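# Remove slotted part from fixture, leave blanks clamped

## Task

Lift the finished workpiece, recognisable by its machined slot, out of the fixture and set it down lying flat on the table, while both unfinished blanks stay clamped exactly where they currently sit.

## Robot and tools

Robot: two arms on one torso, left_arm (the robot's own left, on the +y side) and right_arm (on the -y side). Their root links sit at about (+0.063, +0.247, +0.587) m and (+0.063, -0.247, +0.587) m. Each ends in a parallel gripper whose fingers point along the gripper's +z axis and close along its y axis. The reported end_effector_position is the spot between the finger pads, roughly 1 cm short of the tips.

Scene frame: z = 0 is the table surface, measured above the centre of the robot's foot. +z is up, +x points ahead of the robot out over the table, +y points to the robot's left. The table starts near x = +0.15 m and may be turned slightly. Left and right in camera images do not match arm names. Reported hand poses can be a few centimetres off, more at long reach, and an arm can rest a centimetre or more from its command with no contact.

execute_actions(actions, cameras): actions is a list of actions; each action is a list of 1 to 15 rows, each row run for one 1/30 s step; a short action repeats its final row until 15 steps (0.5 s) have passed. Every row has 14 numbers, each from -1 to 1, covering both arms even if one is idle: left dx, dy, dz, rx, ry, rz, opening, then right dx, dy, dz, rx, ry, rz, opening. The six pose numbers are an offset, along scene axes, from that arm's Hand target as it was when the action began; every row is measured from that same starting point, not from the row before. Scale: 1.0 equals 0.6 m for dx/dy/dz and 180 degrees for rotation; rx, ry, rz form a single rotation vector applied about the hand's position. Repeating an offset in a later action moves further. Opening is absolute, not an offset: +1 fully open (0.094 m), -1 shut. All six pose numbers at 0 re-requests the current Hand target; an opening of 0 is a real half-open command, so to keep a gripper unchanged resend its present value (shown under Tool commands). An empty list just returns state and images. cameras picks which views come back: omitted, null or ["all"] gives all, [] none; a wrong name voids the call.

move(target, speed, blend, opening_speed, blocking, cameras): drives each gripper in a straight line. target is one 14-number row as above, or a list of up to 15 such rows; every row in the list is an offset from the same starting Hand targets. speed is path top speed in m/s, 0.002 to 4.3, default 0.25 (rotation up to twice that in rad/s); give one value or one per target. blend, in metres, rounds corners at intermediate targets. opening_speed is the rate of finger change per second on the -1..+1 scale, at least 0.2; use a low value when gripping something fragile. blocking=false returns after about 0.5 s while the move carries on. A move lasts at most 10 s. It does not avoid obstacles or the other arm, grippers trail their path more when fast, and faster contact hits harder. The result adds a move: line saying how it ended (done, off_target, moving, held, fault) and which limits acted (paced means a pose was clipped, held means a check withheld steps). Done means within 10 mm and 2 degrees at rest; neither done nor off_target proves contact or its absence.

wait(seconds 0 to 10): lets time pass with last commands held; a running move continues. stop(): brakes a running move. zoom_image(camera, region): enlarges part of the latest image of cam_head_left, cam_head_right, cam_left_wrist or cam_right_wrist; region is [x0, y0, x1, y1] pixels from the top-left, at most 504 by 504. read_manual(section="licences") only returns licence text. finished_scene(scene, 1 to 3) ends the scene irreversibly; the part must already be flat on the table and both blanks clamped in place.

Cameras: cam_head_left and cam_head_right are 896x504 pinhole views; cam_left_wrist and cam_right_wrist are 672x504 fisheye views on each gripper.

Reading results: Hand target is the last commanded pose after clipping and is the base for the next offsets. The controller limits commanded orientation to 40 degrees from the measured one, so large turns need several steps. If a gripper stops short, a further action (even all zeros) asks again; if still short, send the remaining distance. grip_measured is finger opening on the command scale; it reads slightly wide when empty and a few millimetres narrow when squeezing a hard part, and it tracks the command even after touching, so it does not reveal contact. Pressing starts roughly 0.05 below the opening at first contact. To release, command well above grip_measured. grip_effort_nm is gripper motor effort (negative closing) and is not a pad force. Joint torques include arm weight; numbers 3 and 4 wrap at ±28 N m. Joint velocities marked within noise means that arm is still.

Avoid: dropping the part or releasing it while it moves; fast impacts and hard pressing; letting the arms or grippers strike or squeeze each other (the clearance check does not guard gripper-to-gripper contact); pulling a blank out of its clamp; anything leaving the table. A blocked arm keeps pushing until commanded back past its gripper. Keep paths away from an arm's own base, which can flip its shoulder posture. Holding loads, stretching out or pushing unreachably heats motors: MOTOR HOT appears at 85 °C and at 100 °C the arm goes limp for 30 to 60 s. Loose objects may be nudged occasionally by outside disturbances.

Each tool is called after "Emit:" as name(argument=value, ...), one argument or row to a line, values as JSON.

## Session

Emit:
execute_actions(
  actions=[],
)

Scene clock: 0.00 s.
left_arm: end_effector_position=(+0.6583, +0.4896, +0.1838) grip_measured=+1.000 grip_effort_nm=n/a end_effector_quat_wxyz=(-0.049, +0.178, +0.982, +0.029) | right_arm: end_effector_position=(+0.9742, -0.2112, +0.3840) grip_measured=+1.000 grip_effort_nm=n/a end_effector_quat_wxyz=(+0.683, -0.047, +0.729, +0.007)
Joint positions: left_arm=[-1.423 0.939 1.4 -0.573 0.049 0.673 0.094] | right_arm=[2.387 1.179 1.481 0.912 -0.167 -0.904 0.094]
Joint velocities: within noise
Joint torques (N m): no reading
Motor temperatures (°C): left_arm=[33 26 33 26 30 26 28] | right_arm=[33 31 33 34 36 38 30]
Heat: left arm: hottest waist 33 °C; right arm: hottest wrist roll 38 °C.
Hand target: left_arm +0.6700, +0.4925, +0.1905; -0.038, +0.178, +0.983, +0.036 | right_arm +0.9760, -0.2124, +0.3844; +0.686, -0.045, +0.726, +0.005
Tool commands: left_gripper/opening=+1.0 right_gripper/opening=+1.0

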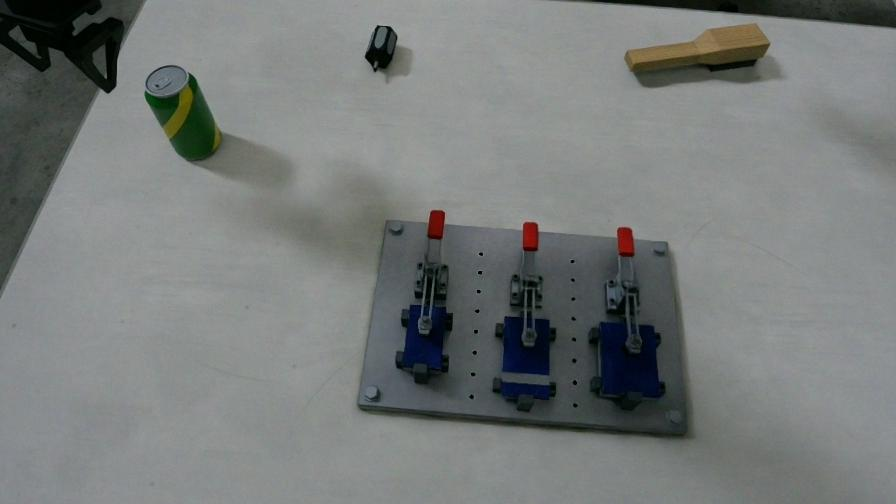

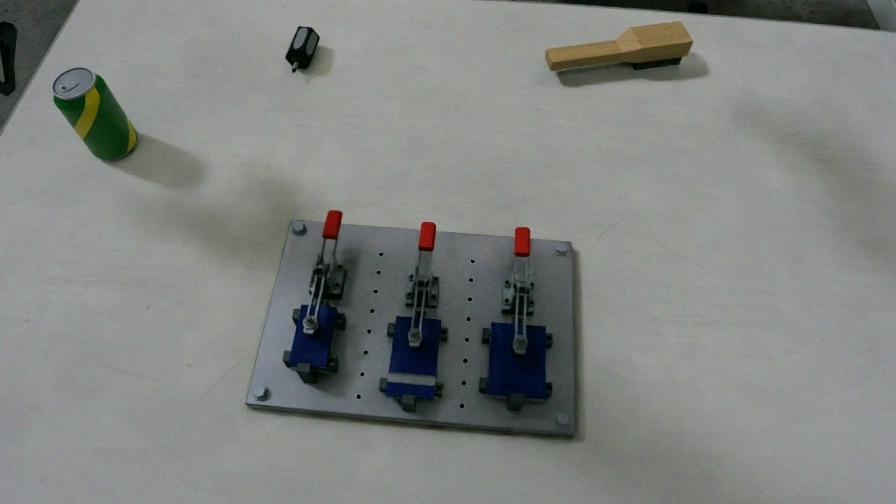

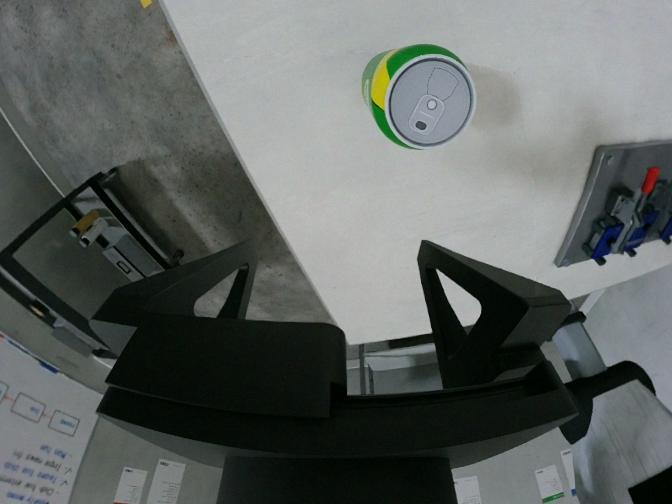

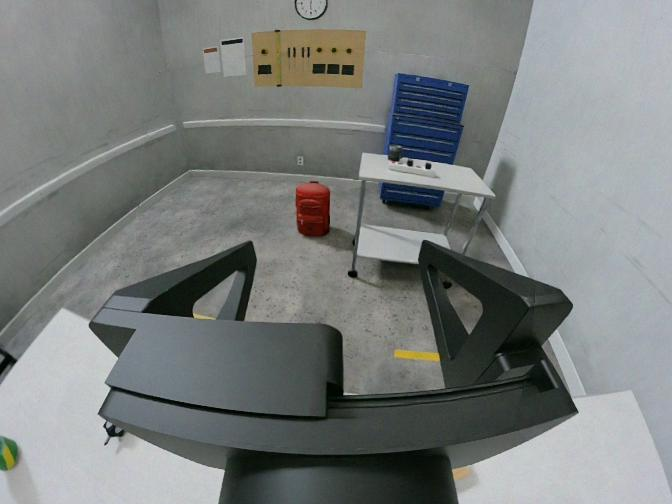

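Emit:
zoom_image(
  camera="cam_head_left",
  region=[340, 190, 710, 450],
)

Emit:
zoom_image(
  camera="cam_head_right",
  region=[230, 190, 600, 450],
)

Scaled by 1.362 from the camera's 896x504 image, which has a finer 1280x720 frame.

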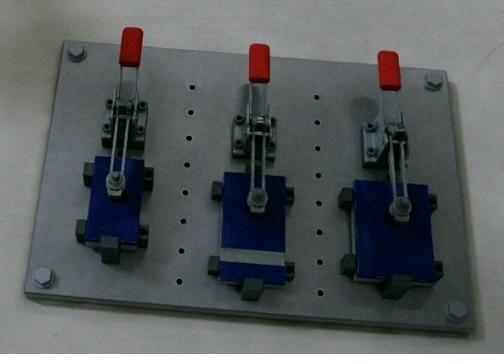

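Scaled by 1.362 from the camera's 896x504 image, which has a finer 1280x720 frame.

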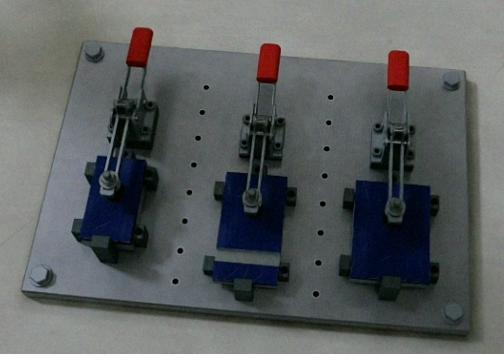

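Emit:
move(
  target=[-0.083, -0.621, 0.3825, -0.023, -0.024, 0.112, 1, -0.793, -0.28, -0.10, -0.003, 0.482, -0.032, 1],
  speed=0.3,
)

Scene clock: 92.20 s.
left_arm: end_effector_position=(+0.6185, +0.1183, +0.4112) grip_measured=+1.000 grip_effort_nm=-0.012 end_effector_quat_wxyz=(+0.033, +0.007, +0.964, -0.264) | right_arm: end_effector_position=(+0.5062, -0.3803, +0.3246) grip_measured=+1.000 grip_effort_nm=-0.002 end_effector_quat_wxyz=(+0.005, -0.007, +1.000, +0.000)
Joint positions: left_arm=[-2.875 0.669 0.939 -0.461 -0.761 0.131 0.094] | right_arm=[1.603 0.329 0.709 -0.421 0.03 -0.313 0.094]
Joint velocities: within noise
Joint torques (N m): left_arm=[-2.9 -7.24 1.46 -0.21 0.37 -0.09] | right_arm=[-0.85 -9.58 3.11 0.16 -0.15 0.17]
Motor temperatures (°C): left_arm=[32 29 34 26 28 25 27] | right_arm=[33 32 33 32 34 35 27]
Heat: left arm: hottest elbow 34 °C; right arm: hottest wrist roll 35 °C.
Hand target: left_arm +0.6202, +0.1199, +0.4200; +0.000, +0.003, +1.000, +0.000 | right_arm +0.5002, -0.3804, +0.3244; -0.001, +0.001, +1.000, +0.000
Off the commanded pose: left_arm 0.009 m, 31 deg | right_arm 0.006 m, 1 deg.
joint sent to its limit (left arm) — joint 1 (waist), lower limit. The joint targets are off in position and orientation.
move: off_target (left_arm)

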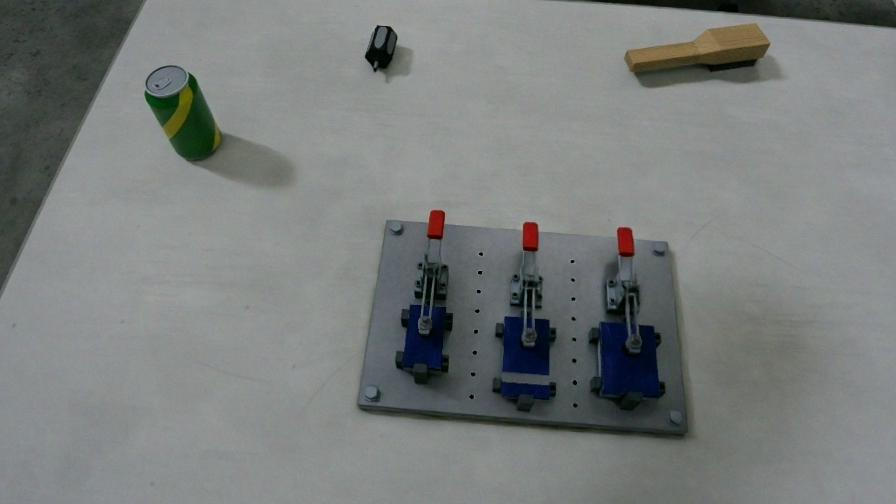

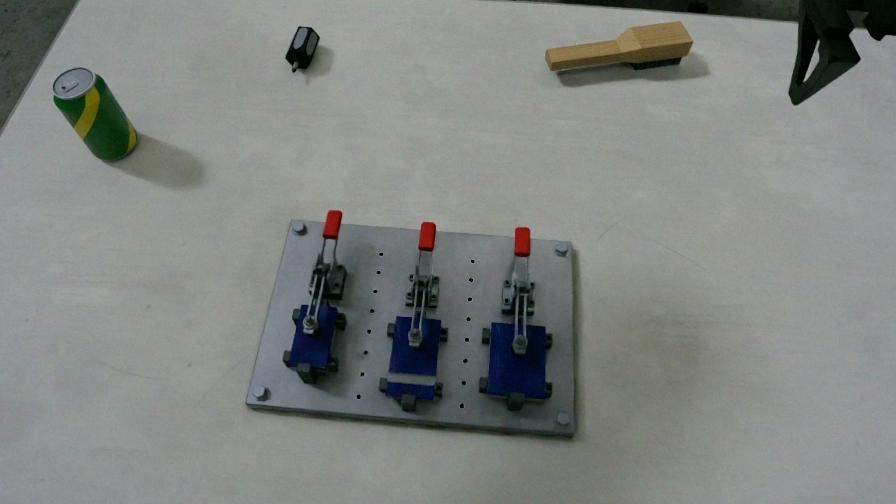

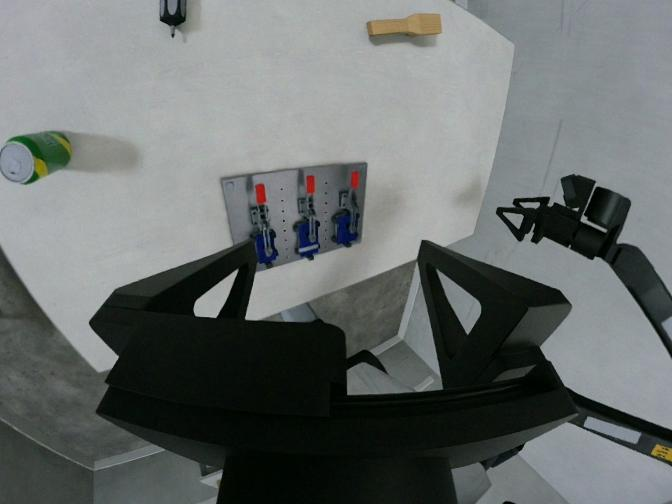

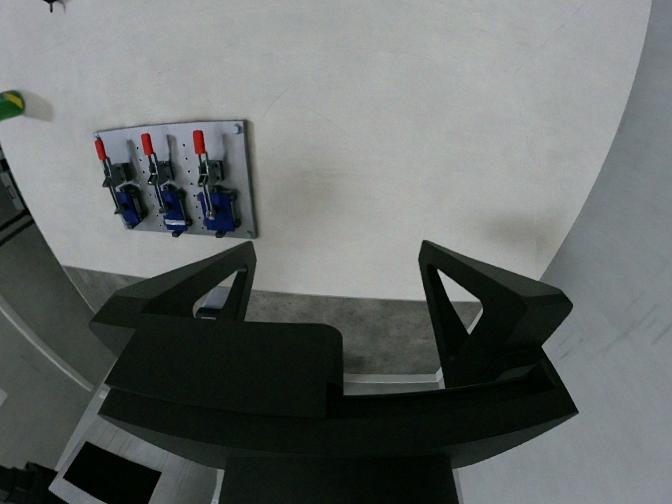

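Emit:
move(
  target=[-0.003, 0.058, -0.43, -0.333, 0, 0, 1, 0, 0, 0, 0, 0, 0, 1],
  speed=0.25,
)

Scene clock: 130.90 s.
left_arm: end_effector_position=(+0.6200, +0.1554, +0.1640) grip_measured=+1.000 grip_effort_nm=-0.012 end_effector_quat_wxyz=(+0.003, -0.003, +0.869, -0.495) | right_arm: end_effector_position=(+0.5062, -0.3803, +0.3246) grip_measured=+1.000 grip_effort_nm=-0.002 end_effector_quat_wxyz=(+0.005, -0.006, +1.000, +0.000)
Joint positions: left_arm=[-1.865 1.157 1.292 -0.499 0.701 0.349 0.094] | right_arm=[1.603 0.329 0.709 -0.421 0.03 -0.311 0.094]
Joint velocities: within noise
Joint torques (N m): left_arm=[-2.43 -15.97 2.37 -0.51 0.57 0.14] | right_arm=[-0.85 -9.7 3.1 0.14 -0.15 0.16]
Motor temperatures (°C): left_arm=[32 28 32 26 28 25 26] | right_arm=[32 32 33 31 33 33 27]
Heat: left arm: hottest waist 32 °C; right arm: hottest elbow 33 °C.
Hand target: left_arm +0.6184, +0.1547, +0.1619; +0.001, +0.002, +0.866, -0.499 | right_arm +0.5002, -0.3804, +0.3244; -0.001, +0.001, +1.000, +0.000
Off the commanded pose: left_arm 0.003 m, 1 deg | right_arm 0.006 m, 1 deg.
move: done

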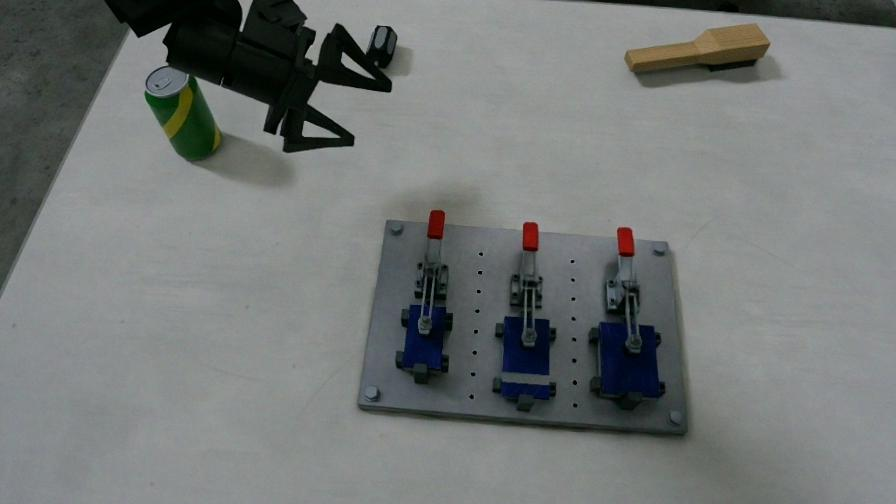

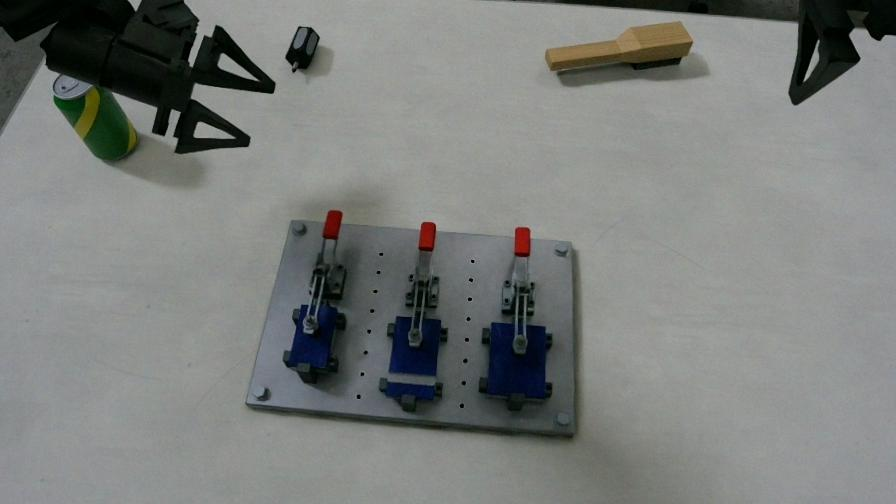

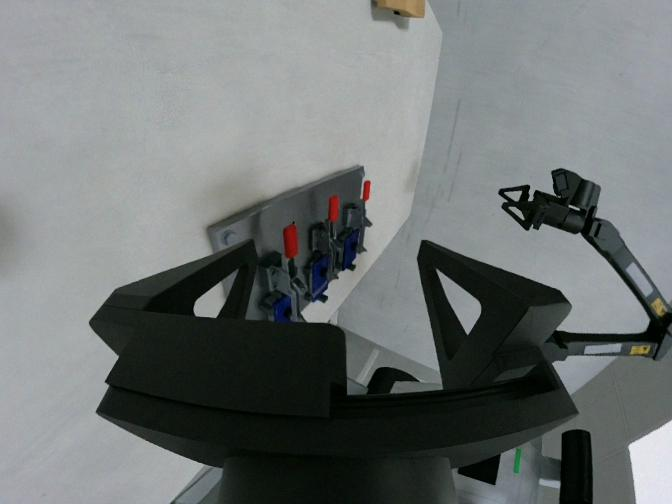

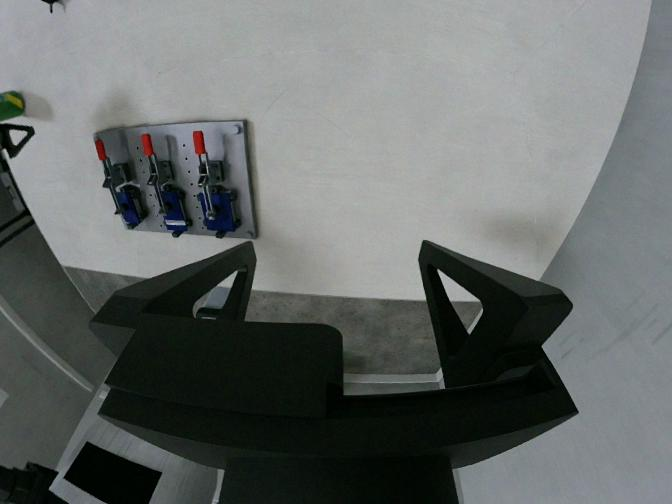

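Emit:
zoom_image(
  camera="cam_left_wrist",
  region=[190, 140, 440, 330],
)

Scaled by 2.016 from the camera's 672x504 image, which has a finer 960x720 frame.

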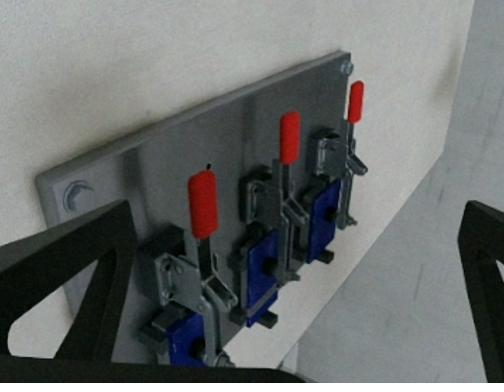

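Emit:
move(
  target=[-0.274, 0.09, -0.053, -0.163, -0.042, 0.163, 1, 0, 0, 0, 0, 0, 0, 1],
  speed=0.25,
  cameras=["cam_left_wrist", "cam_head_left"],
)

Scene clock: 159.00 s.
left_arm: end_effector_position=(+0.4673, +0.2091, +0.1298) grip_measured=+1.000 grip_effort_nm=-0.012 end_effector_quat_wxyz=(+0.111, -0.102, +0.722, -0.675) | right_arm: end_effector_position=(+0.5062, -0.3803, +0.3246) grip_measured=+1.000 grip_effort_nm=-0.002 end_effector_quat_wxyz=(+0.005, -0.005, +1.000, +0.000)
Joint positions: left_arm=[-1.536 1.456 1.014 0.444 1.543 -0.03 0.094] | right_arm=[1.603 0.329 0.709 -0.421 0.03 -0.31 0.094]
Joint velocities: within noise
Joint torques (N m): left_arm=[0.62 -12.4 -3.06 0.75 0.68 -0.12] | right_arm=[-0.67 -9.64 3.12 0.13 -0.15 0.16]
Motor temperatures (°C): left_arm=[31 28 32 26 28 25 26] | right_arm=[32 32 33 31 32 33 26]
Heat: left arm: hottest elbow 32 °C; right arm: hottest elbow 33 °C.
Hand target: left_arm +0.4540, +0.2087, +0.1302; +0.183, -0.183, +0.684, -0.682 | right_arm +0.5002, -0.3804, +0.3244; -0.001, +0.001, +1.000, +0.000
Off the commanded pose: left_arm 0.013 m, 13 deg | right_arm 0.006 m, 1 deg.
joint sent to its limit (left arm) — joint 5 (wrist yaw), upper limit. The joint targets are off in orientation, not in position.
move: off_target (left_arm)
Images, in order (width x height): cam_head_left 896x504, cam_left_wrist 672x504.

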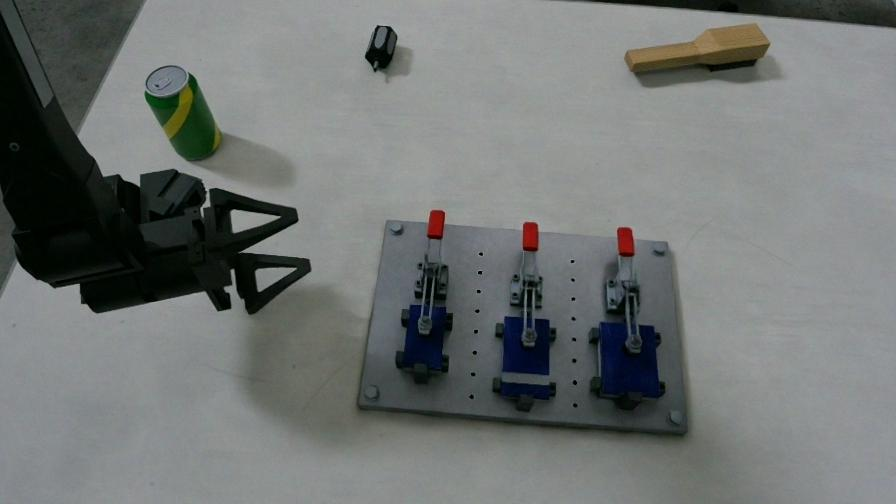

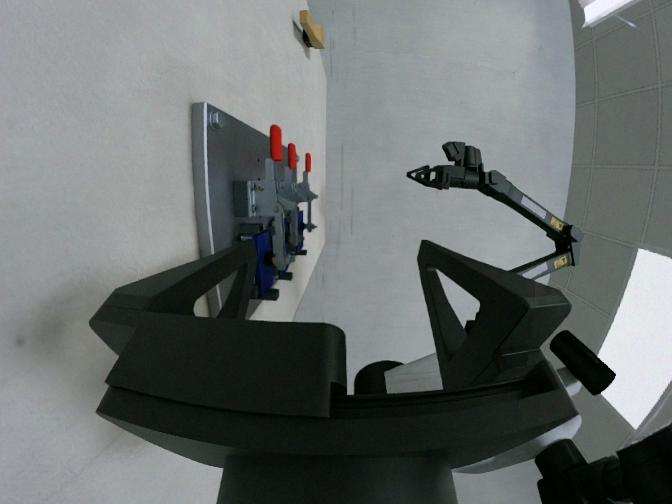

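Emit:
zoom_image(
  camera="cam_left_wrist",
  region=[180, 90, 350, 310],
)

Scaled by 2.291 from the camera's 672x504 image, which has a finer 960x720 frame.

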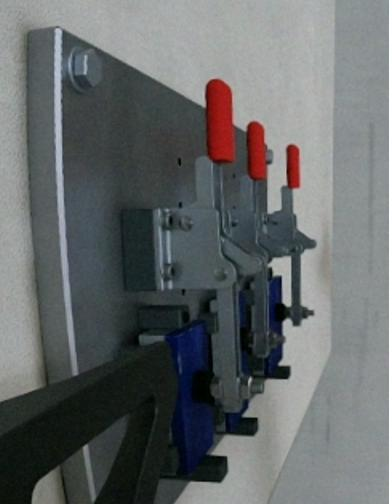

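Emit:
move(
  target=[0.077, 0.352, 0.2, 0.487, 0.131, -0.131, 1, 0.205, 0.584, -0.112, 0, 0, 0, 1],
  speed=0.25,
)

Scene clock: 195.93 s.
left_arm: end_effector_position=(+0.4912, +0.4225, +0.2420) grip_measured=+1.000 grip_effort_nm=-0.012 end_effector_quat_wxyz=(-0.013, -0.011, +1.000, +0.001) | right_arm: end_effector_position=(+0.6196, -0.0361, +0.2545) grip_measured=+1.000 grip_effort_nm=-0.002 end_effector_quat_wxyz=(-0.005, -0.014, +1.000, -0.002)
Joint positions: left_arm=[-1.372 0.607 0.762 -0.232 0.188 0.294 0.094] | right_arm=[2.677 1.226 1.125 -0.032 1.109 -0.21 0.094]
Joint velocities: within noise
Joint torques (N m): left_arm=[-0.38 -15.44 2.21 -0.05 -0.23 0.08] | right_arm=[12.22 -4.6 0.43 0.75 0.2 0.17]
Motor temperatures (°C): left_arm=[31 28 32 26 28 25 26] | right_arm=[32 31 33 30 31 32 26]
Heat: left arm: hottest elbow 32 °C; right arm: hottest elbow 33 °C.
Hand target: left_arm +0.5001, +0.4199, +0.2502; -0.001, +0.000, +1.000, +0.000 | right_arm +0.6233, -0.0299, +0.2573; +0.000, +0.001, +1.000, +0.000
Off the commanded pose: left_arm 0.012 m, 2 deg | right_arm 0.008 m, 2 deg.
move: off_target (left_arm)

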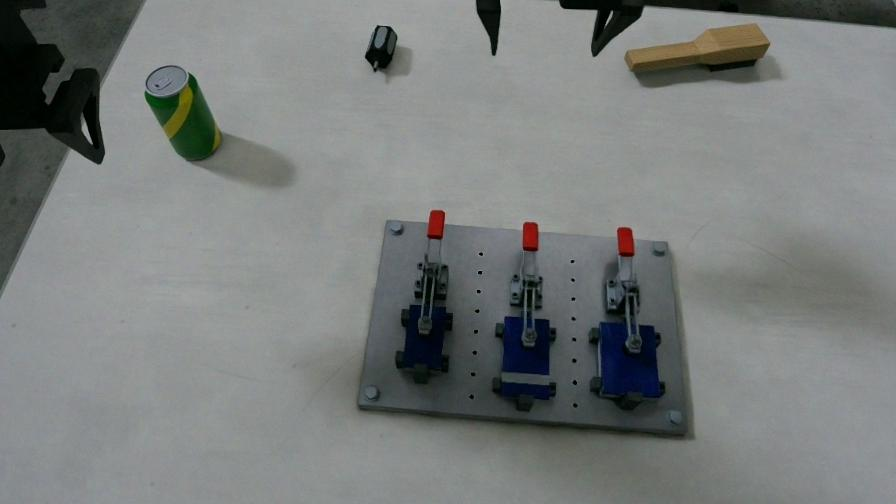

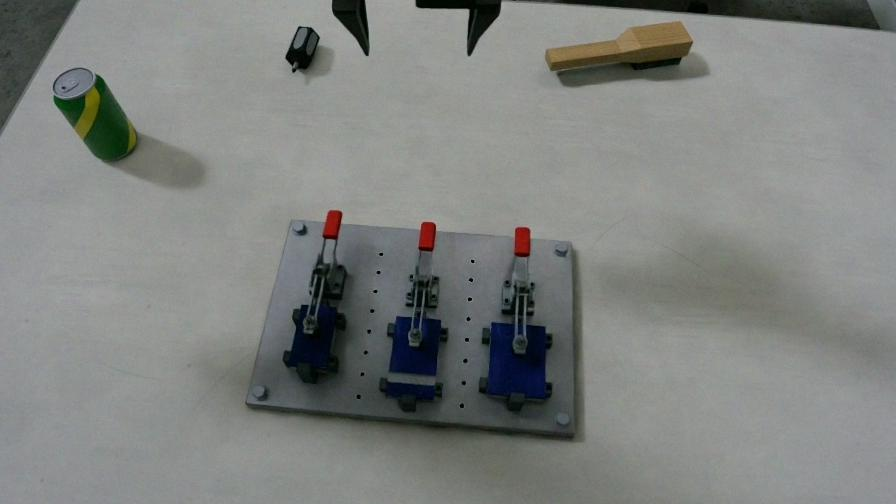

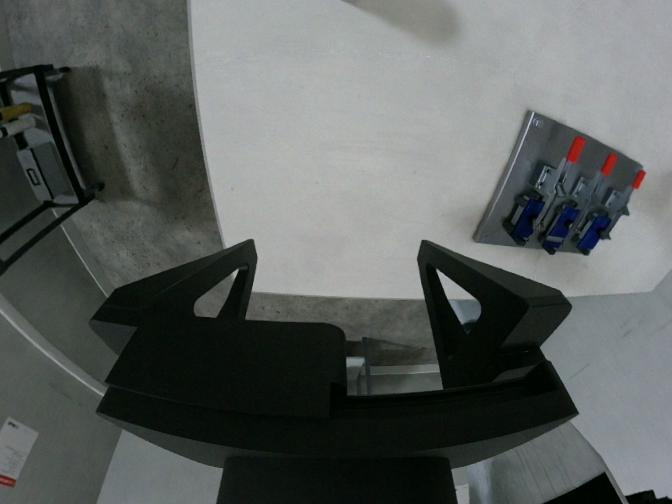

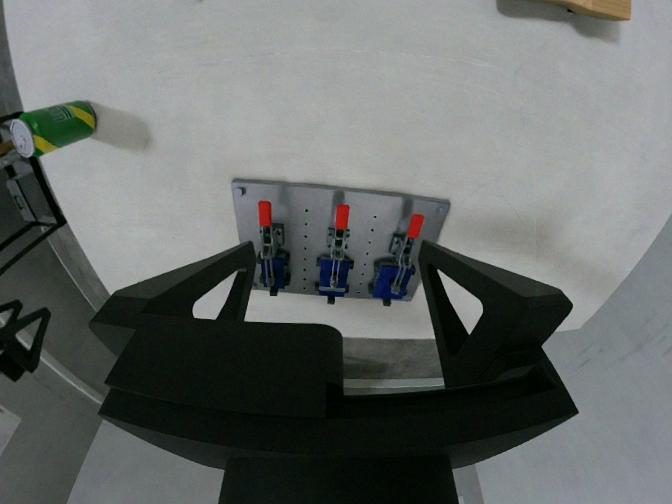

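Emit:
zoom_image(
  camera="cam_right_wrist",
  region=[220, 160, 470, 320],
)

Scaled by 2.016 from the camera's 672x504 image, which has a finer 960x720 frame.

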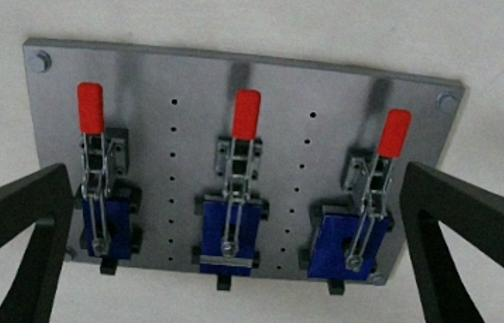

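Emit:
move(
  target=[0, 0, 0, 0, 0, 0, 1, -0.124, -0.023, -0.19, 0, 0, -0.024, 0],
  speed=0.2,
)

Scene clock: 317.43 s.
left_arm: end_effector_position=(+0.4911, +0.4227, +0.2420) grip_measured=+1.000 grip_effort_nm=-0.012 end_effector_quat_wxyz=(-0.013, -0.011, +1.000, +0.002) | right_arm: end_effector_position=(+0.5548, -0.0410, +0.1510) grip_measured=+0.002 grip_effort_nm=-0.085 end_effector_quat_wxyz=(+0.000, +0.029, +1.000, +0.004)
Joint positions: left_arm=[-1.372 0.607 0.762 -0.232 0.187 0.294 0.094] | right_arm=[2.446 1.351 1.048 0.221 0.866 -0.18 0.047]
Joint velocities: within noise
Joint torques (N m): left_arm=[-0.32 -15.44 2.22 -0.06 -0.22 0.07] | right_arm=[9.29 -6.12 -1.83 0.88 -0.14 0.15]
Motor temperatures (°C): left_arm=[31 28 31 26 26 25 25] | right_arm=[33 30 32 29 30 30 25]
Heat: left arm: hottest waist 31 °C; right arm: hottest waist 33 °C.
Hand target: left_arm +0.5001, +0.4199, +0.2502; -0.001, +0.000, +1.000, +0.000 | right_arm +0.5490, -0.0439, +0.1432; +0.000, +0.038, +0.999, +0.000
Off the commanded pose: left_arm 0.012 m, 2 deg | right_arm 0.010 m, 1 deg.
move: off_target (left_arm)

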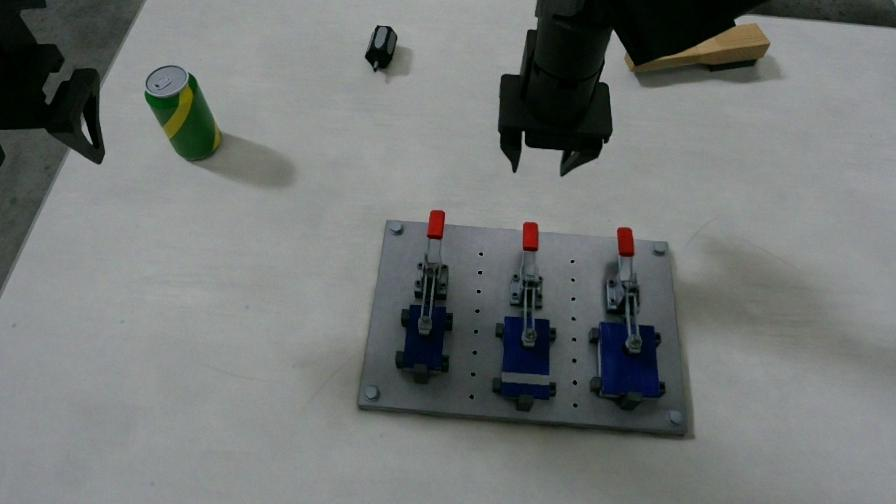

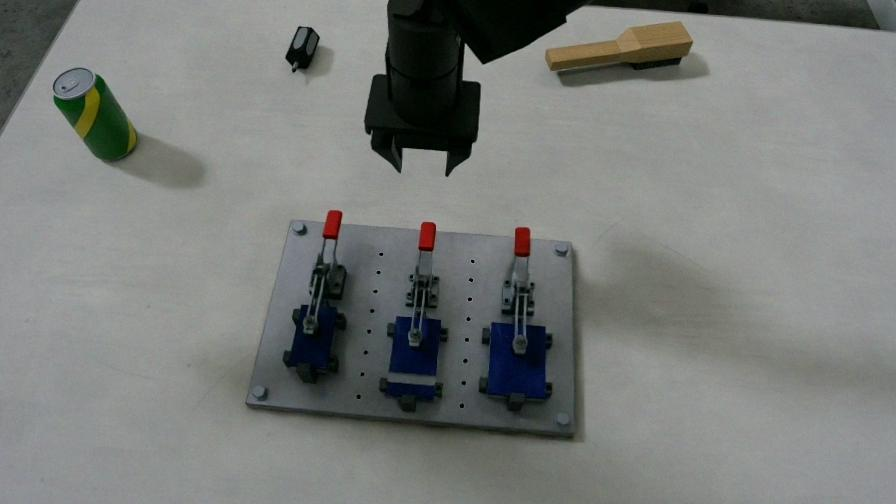

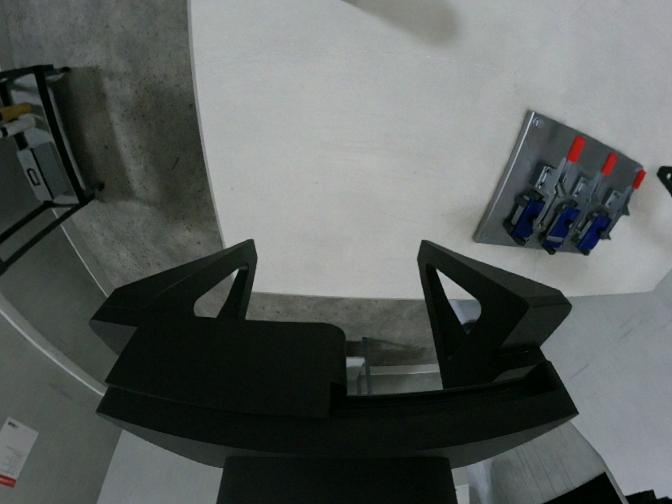

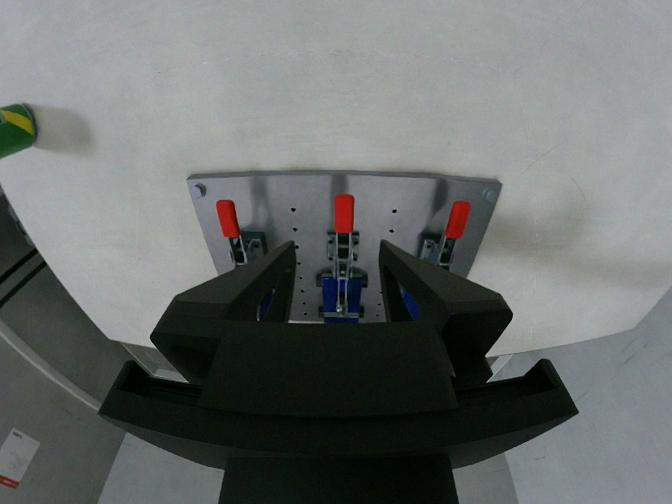

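Emit:
move(
  target=[0, 0, 0, 0, 0, 0, 1, -0.038, -0.011, -0.085, 0, 0, 0, 0],
  speed=0.15,
  cameras=["cam_head_left", "cam_right_wrist"],
)

Emit:
zoom_image(
  camera="cam_right_wrist",
  region=[240, 150, 440, 330],
)

Emit:
zoom_image(
  camera="cam_head_left",
  region=[440, 130, 640, 430],
)

Scene clock: 334.07 s.
left_arm: end_effector_position=(+0.4911, +0.4227, +0.2420) grip_measured=+1.000 grip_effort_nm=-0.012 end_effector_quat_wxyz=(-0.013, -0.011, +1.000, +0.002) | right_arm: end_effector_position=(+0.5252, -0.0453, +0.1007) grip_measured=+0.002 grip_effort_nm=-0.085 end_effector_quat_wxyz=(-0.004, +0.033, +0.999, +0.005)
Joint positions: left_arm=[-1.372 0.607 0.762 -0.232 0.187 0.294 0.094] | right_arm=[2.348 1.439 1.059 0.293 0.767 -0.175 0.047]
Joint velocities: within noise
Joint torques (N m): left_arm=[-0.32 -15.5 2.21 -0.06 -0.22 0.07] | right_arm=[9.41 -6.71 -1.54 0.87 -0.13 0.03]
Motor temperatures (°C): left_arm=[31 28 31 26 26 25 25] | right_arm=[33 30 32 29 30 30 25]
Heat: left arm: hottest waist 31 °C; right arm: hottest waist 33 °C.
Hand target: left_arm +0.5001, +0.4199, +0.2502; -0.001, +0.000, +1.000, +0.000 | right_arm +0.5261, -0.0504, +0.0923; +0.000, +0.038, +0.999, +0.000
Off the commanded pose: left_arm 0.012 m, 2 deg | right_arm 0.010 m, 1 deg.
move: off_target (left_arm)
Images, in order (width x height): cam_head_left 896x504, cam_right_wrist 672x504.

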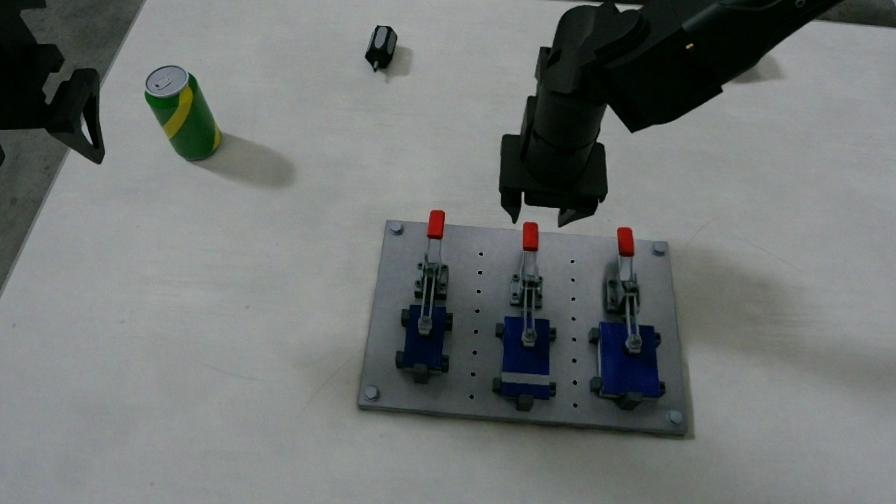

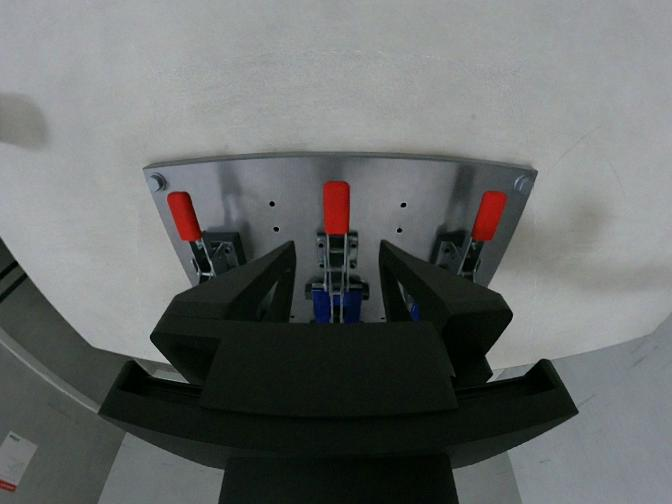

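Scaled by 2.520 from the camera's 672x504 image, which has a finer 960x720 frame.

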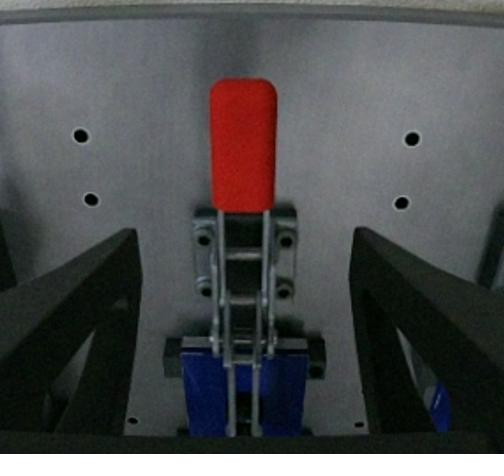

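Scaled by 1.680 from the camera's 896x504 image, which has a finer 1280x720 frame.

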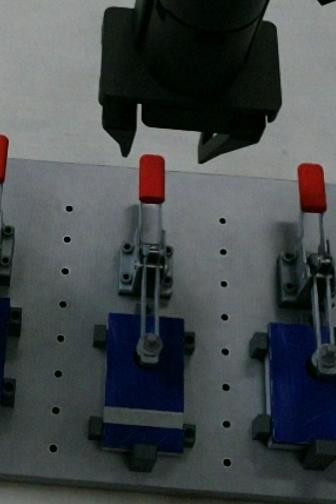

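Emit:
move(
  target=[0, 0, 0, 0, 0, 0, 1, 0.02, -0.0035, -0.0705, 0, 0, 0, 0],
  speed=0.1,
  cameras=["cam_head_left", "cam_right_wrist"],
)

Emit:
zoom_image(
  camera="cam_right_wrist",
  region=[240, 150, 440, 330],
)

Emit:
zoom_image(
  camera="cam_head_left",
  region=[440, 130, 640, 430],
)

Scene clock: 351.60 s.
left_arm: end_effector_position=(+0.4911, +0.4227, +0.2420) grip_measured=+1.000 grip_effort_nm=-0.007 end_effector_quat_wxyz=(-0.013, -0.011, +1.000, +0.002) | right_arm: end_effector_position=(+0.5445, -0.0485, +0.0605) grip_measured=+0.002 grip_effort_nm=-0.090 end_effector_quat_wxyz=(+0.006, +0.046, +0.999, +0.004)
Joint positions: left_arm=[-1.372 0.607 0.762 -0.232 0.187 0.294 0.094] | right_arm=[2.294 1.507 1.166 0.284 0.711 -0.172 0.047]
Joint velocities: within noise
Joint torques (N m): left_arm=[-0.38 -15.5 2.21 -0.08 -0.22 0.07] | right_arm=[9.41 -7 -1.28 0.08 -0.14 -0.02]
Motor temperatures (°C): left_arm=[31 28 31 26 26 25 25] | right_arm=[33 30 32 29 29 30 24]
Heat: left arm: hottest waist 31 °C; right arm: hottest waist 33 °C.
Hand target: left_arm +0.5001, +0.4199, +0.2502; -0.001, +0.000, +1.000, +0.000 | right_arm +0.5381, -0.0524, +0.0499; +0.000, +0.038, +0.999, +0.000
Off the commanded pose: left_arm 0.012 m, 2 deg | right_arm 0.013 m, 1 deg.
move: off_target (left_arm, right_arm)
Images, in order (width x height): cam_head_left 896x504, cam_right_wrist 672x504.

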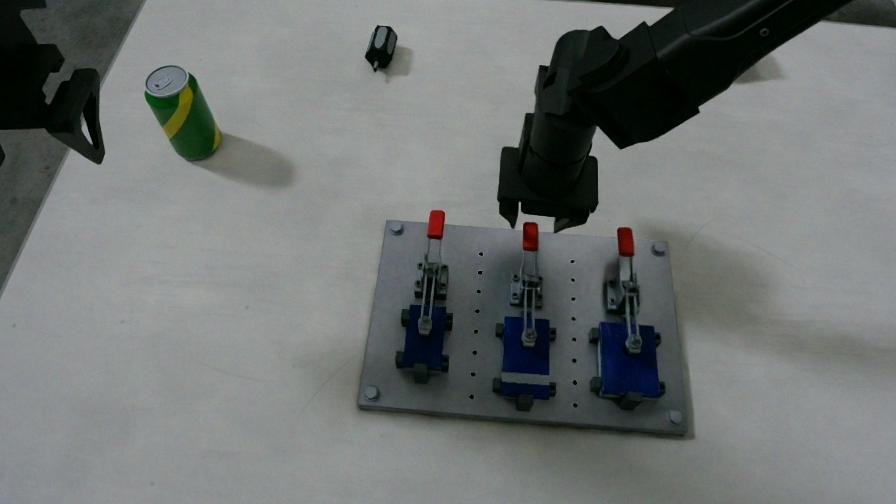

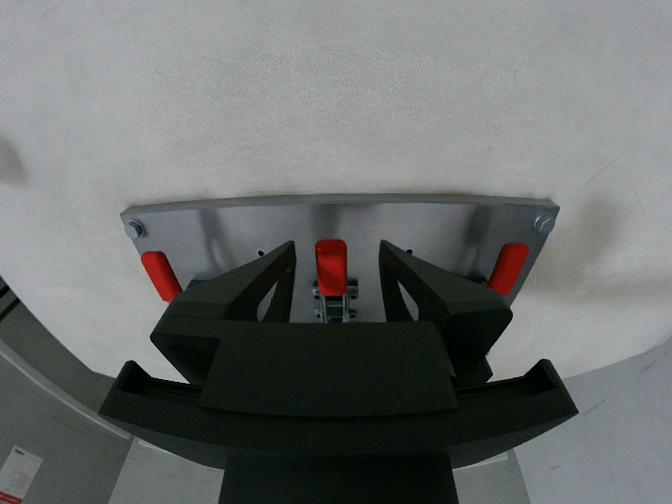

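Scaled by 2.520 from the camera's 672x504 image, which has a finer 960x720 frame.

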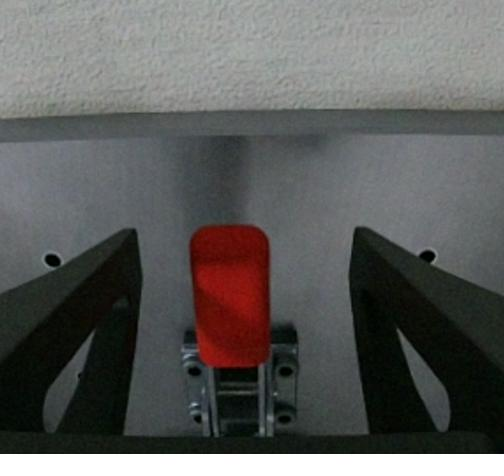

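Scaled by 1.680 from the camera's 896x504 image, which has a finer 1280x720 frame.

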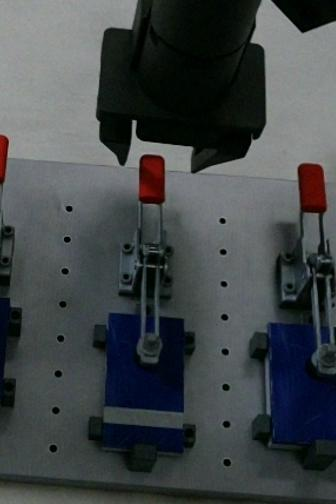

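Emit:
move(
  target=[0, 0, 0, 0, 0, 0, 1, -0.003, 0.005, 0.0, 0, 0, 0, -0.8],
  speed=0.05,
  opening_speed=0.4,
  cameras=["cam_head_left", "cam_right_wrist"],
)

Emit:
zoom_image(
  camera="cam_right_wrist",
  region=[240, 150, 440, 330],
)

Scene clock: 364.70 s.
left_arm: end_effector_position=(+0.4911, +0.4227, +0.2420) grip_measured=+1.000 grip_effort_nm=-0.012 end_effector_quat_wxyz=(-0.013, -0.011, +1.000, +0.002) | right_arm: end_effector_position=(+0.5416, -0.0452, +0.0592) grip_measured=-0.697 grip_effort_nm=-1.033 end_effector_quat_wxyz=(+0.004, +0.040, +0.999, +0.009)
Joint positions: left_arm=[-1.372 0.607 0.762 -0.232 0.187 0.294 0.094] | right_arm=[2.294 1.513 1.166 0.284 0.703 -0.178 0.014]
Joint velocities: within noise
Joint torques (N m): left_arm=[-0.38 -15.44 2.21 -0.06 -0.22 0.07] | right_arm=[9.93 -6.77 -1.32 0.28 0.01 -0.02]
Motor temperatures (°C): left_arm=[30 28 31 26 26 25 25] | right_arm=[33 30 32 28 29 30 24]
Heat: left arm: hottest elbow 31 °C; right arm: hottest waist 33 °C.
Hand target: left_arm +0.5001, +0.4199, +0.2502; -0.001, +0.000, +1.000, +0.000 | right_arm +0.5363, -0.0494, +0.0499; +0.000, +0.038, +0.999, +0.000
Off the commanded pose: left_arm 0.012 m, 2 deg | right_arm 0.012 m, 1 deg.
move: off_target (left_arm, right_arm)
Images, in order (width x height): cam_head_left 896x504, cam_right_wrist 672x504.

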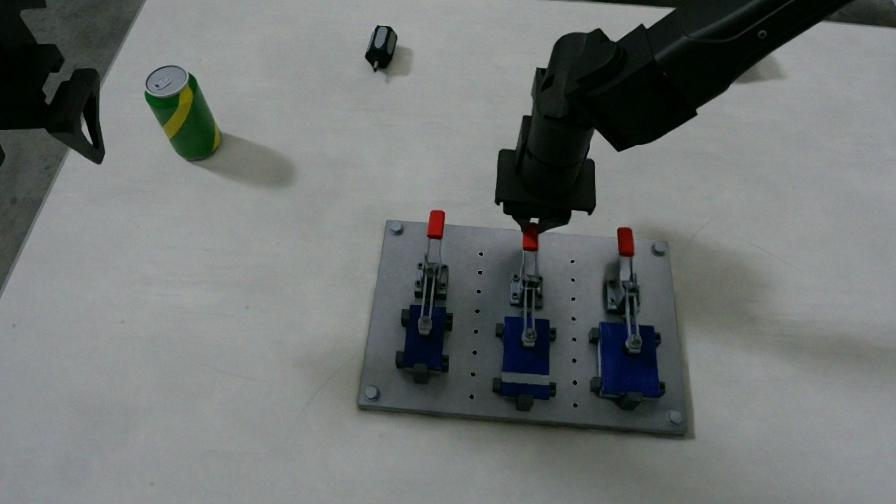

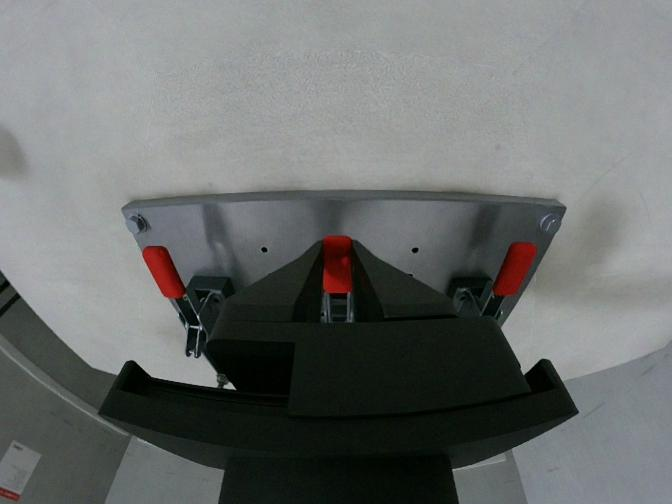

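Scaled by 2.520 from the camera's 672x504 image, which has a finer 960x720 frame.

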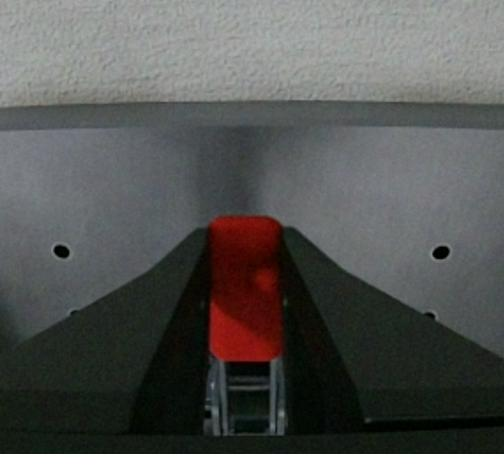

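Emit:
move(
  target=[0, 0, 0, 0, 0, 0, 1, -0.005, 0.0, 0.033, 0, 0, 0, -0.8],
  speed=0.05,
  cameras=["cam_head_left", "cam_right_wrist"],
)

Emit:
zoom_image(
  camera="cam_head_left",
  region=[440, 130, 640, 430],
)

Scene clock: 382.77 s.
left_arm: end_effector_position=(+0.4911, +0.4227, +0.2420) grip_measured=+1.000 grip_effort_nm=-0.012 end_effector_quat_wxyz=(-0.013, -0.011, +1.000, +0.002) | right_arm: end_effector_position=(+0.5416, -0.0455, +0.0597) grip_measured=-0.697 grip_effort_nm=-1.033 end_effector_quat_wxyz=(+0.004, +0.040, +0.999, +0.007)
Joint positions: left_arm=[-1.372 0.607 0.762 -0.232 0.187 0.294 0.094] | right_arm=[2.294 1.512 1.165 0.284 0.706 -0.178 0.014]
Joint velocities: within noise
Joint torques (N m): left_arm=[-0.32 -15.5 2.21 -0.06 -0.22 0.07] | right_arm=[12.22 -9.41 -4.97 0.59 0.81 0]
Motor temperatures (°C): left_arm=[30 28 30 26 26 25 25] | right_arm=[33 30 32 28 29 29 25]
Heat: left arm: hottest waist 30 °C; right arm: hottest waist 33 °C.
Hand target: left_arm +0.5001, +0.4199, +0.2502; -0.001, +0.000, +1.000, +0.000 | right_arm +0.5334, -0.0495, +0.0698; +0.000, +0.038, +0.999, +0.000
Off the commanded pose: left_arm 0.012 m, 2 deg | right_arm 0.014 m, 1 deg.
move: off_target (left_arm, right_arm)
Images, in order (width x height): cam_head_left 896x504, cam_right_wrist 672x504.

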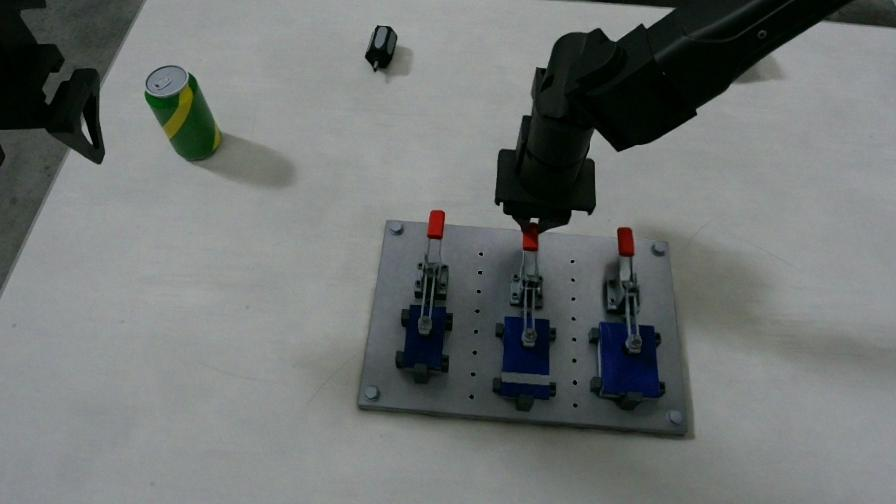

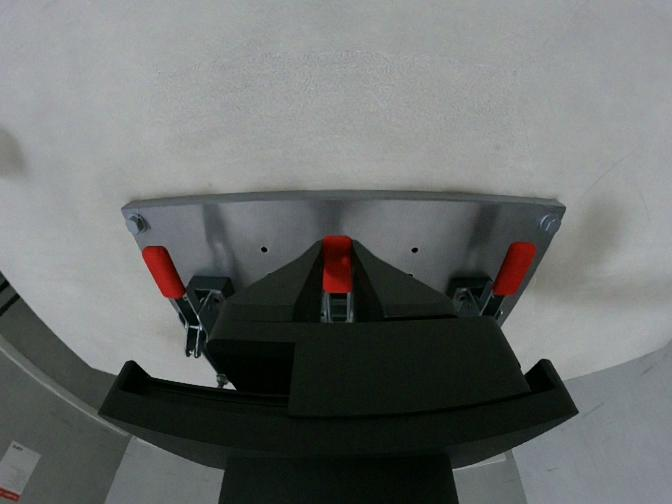

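Scaled by 1.680 from the camera's 896x504 image, which has a finer 1280x720 frame.

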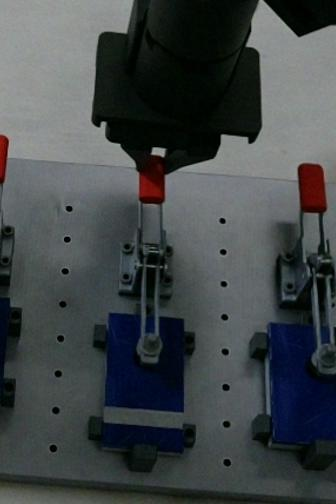

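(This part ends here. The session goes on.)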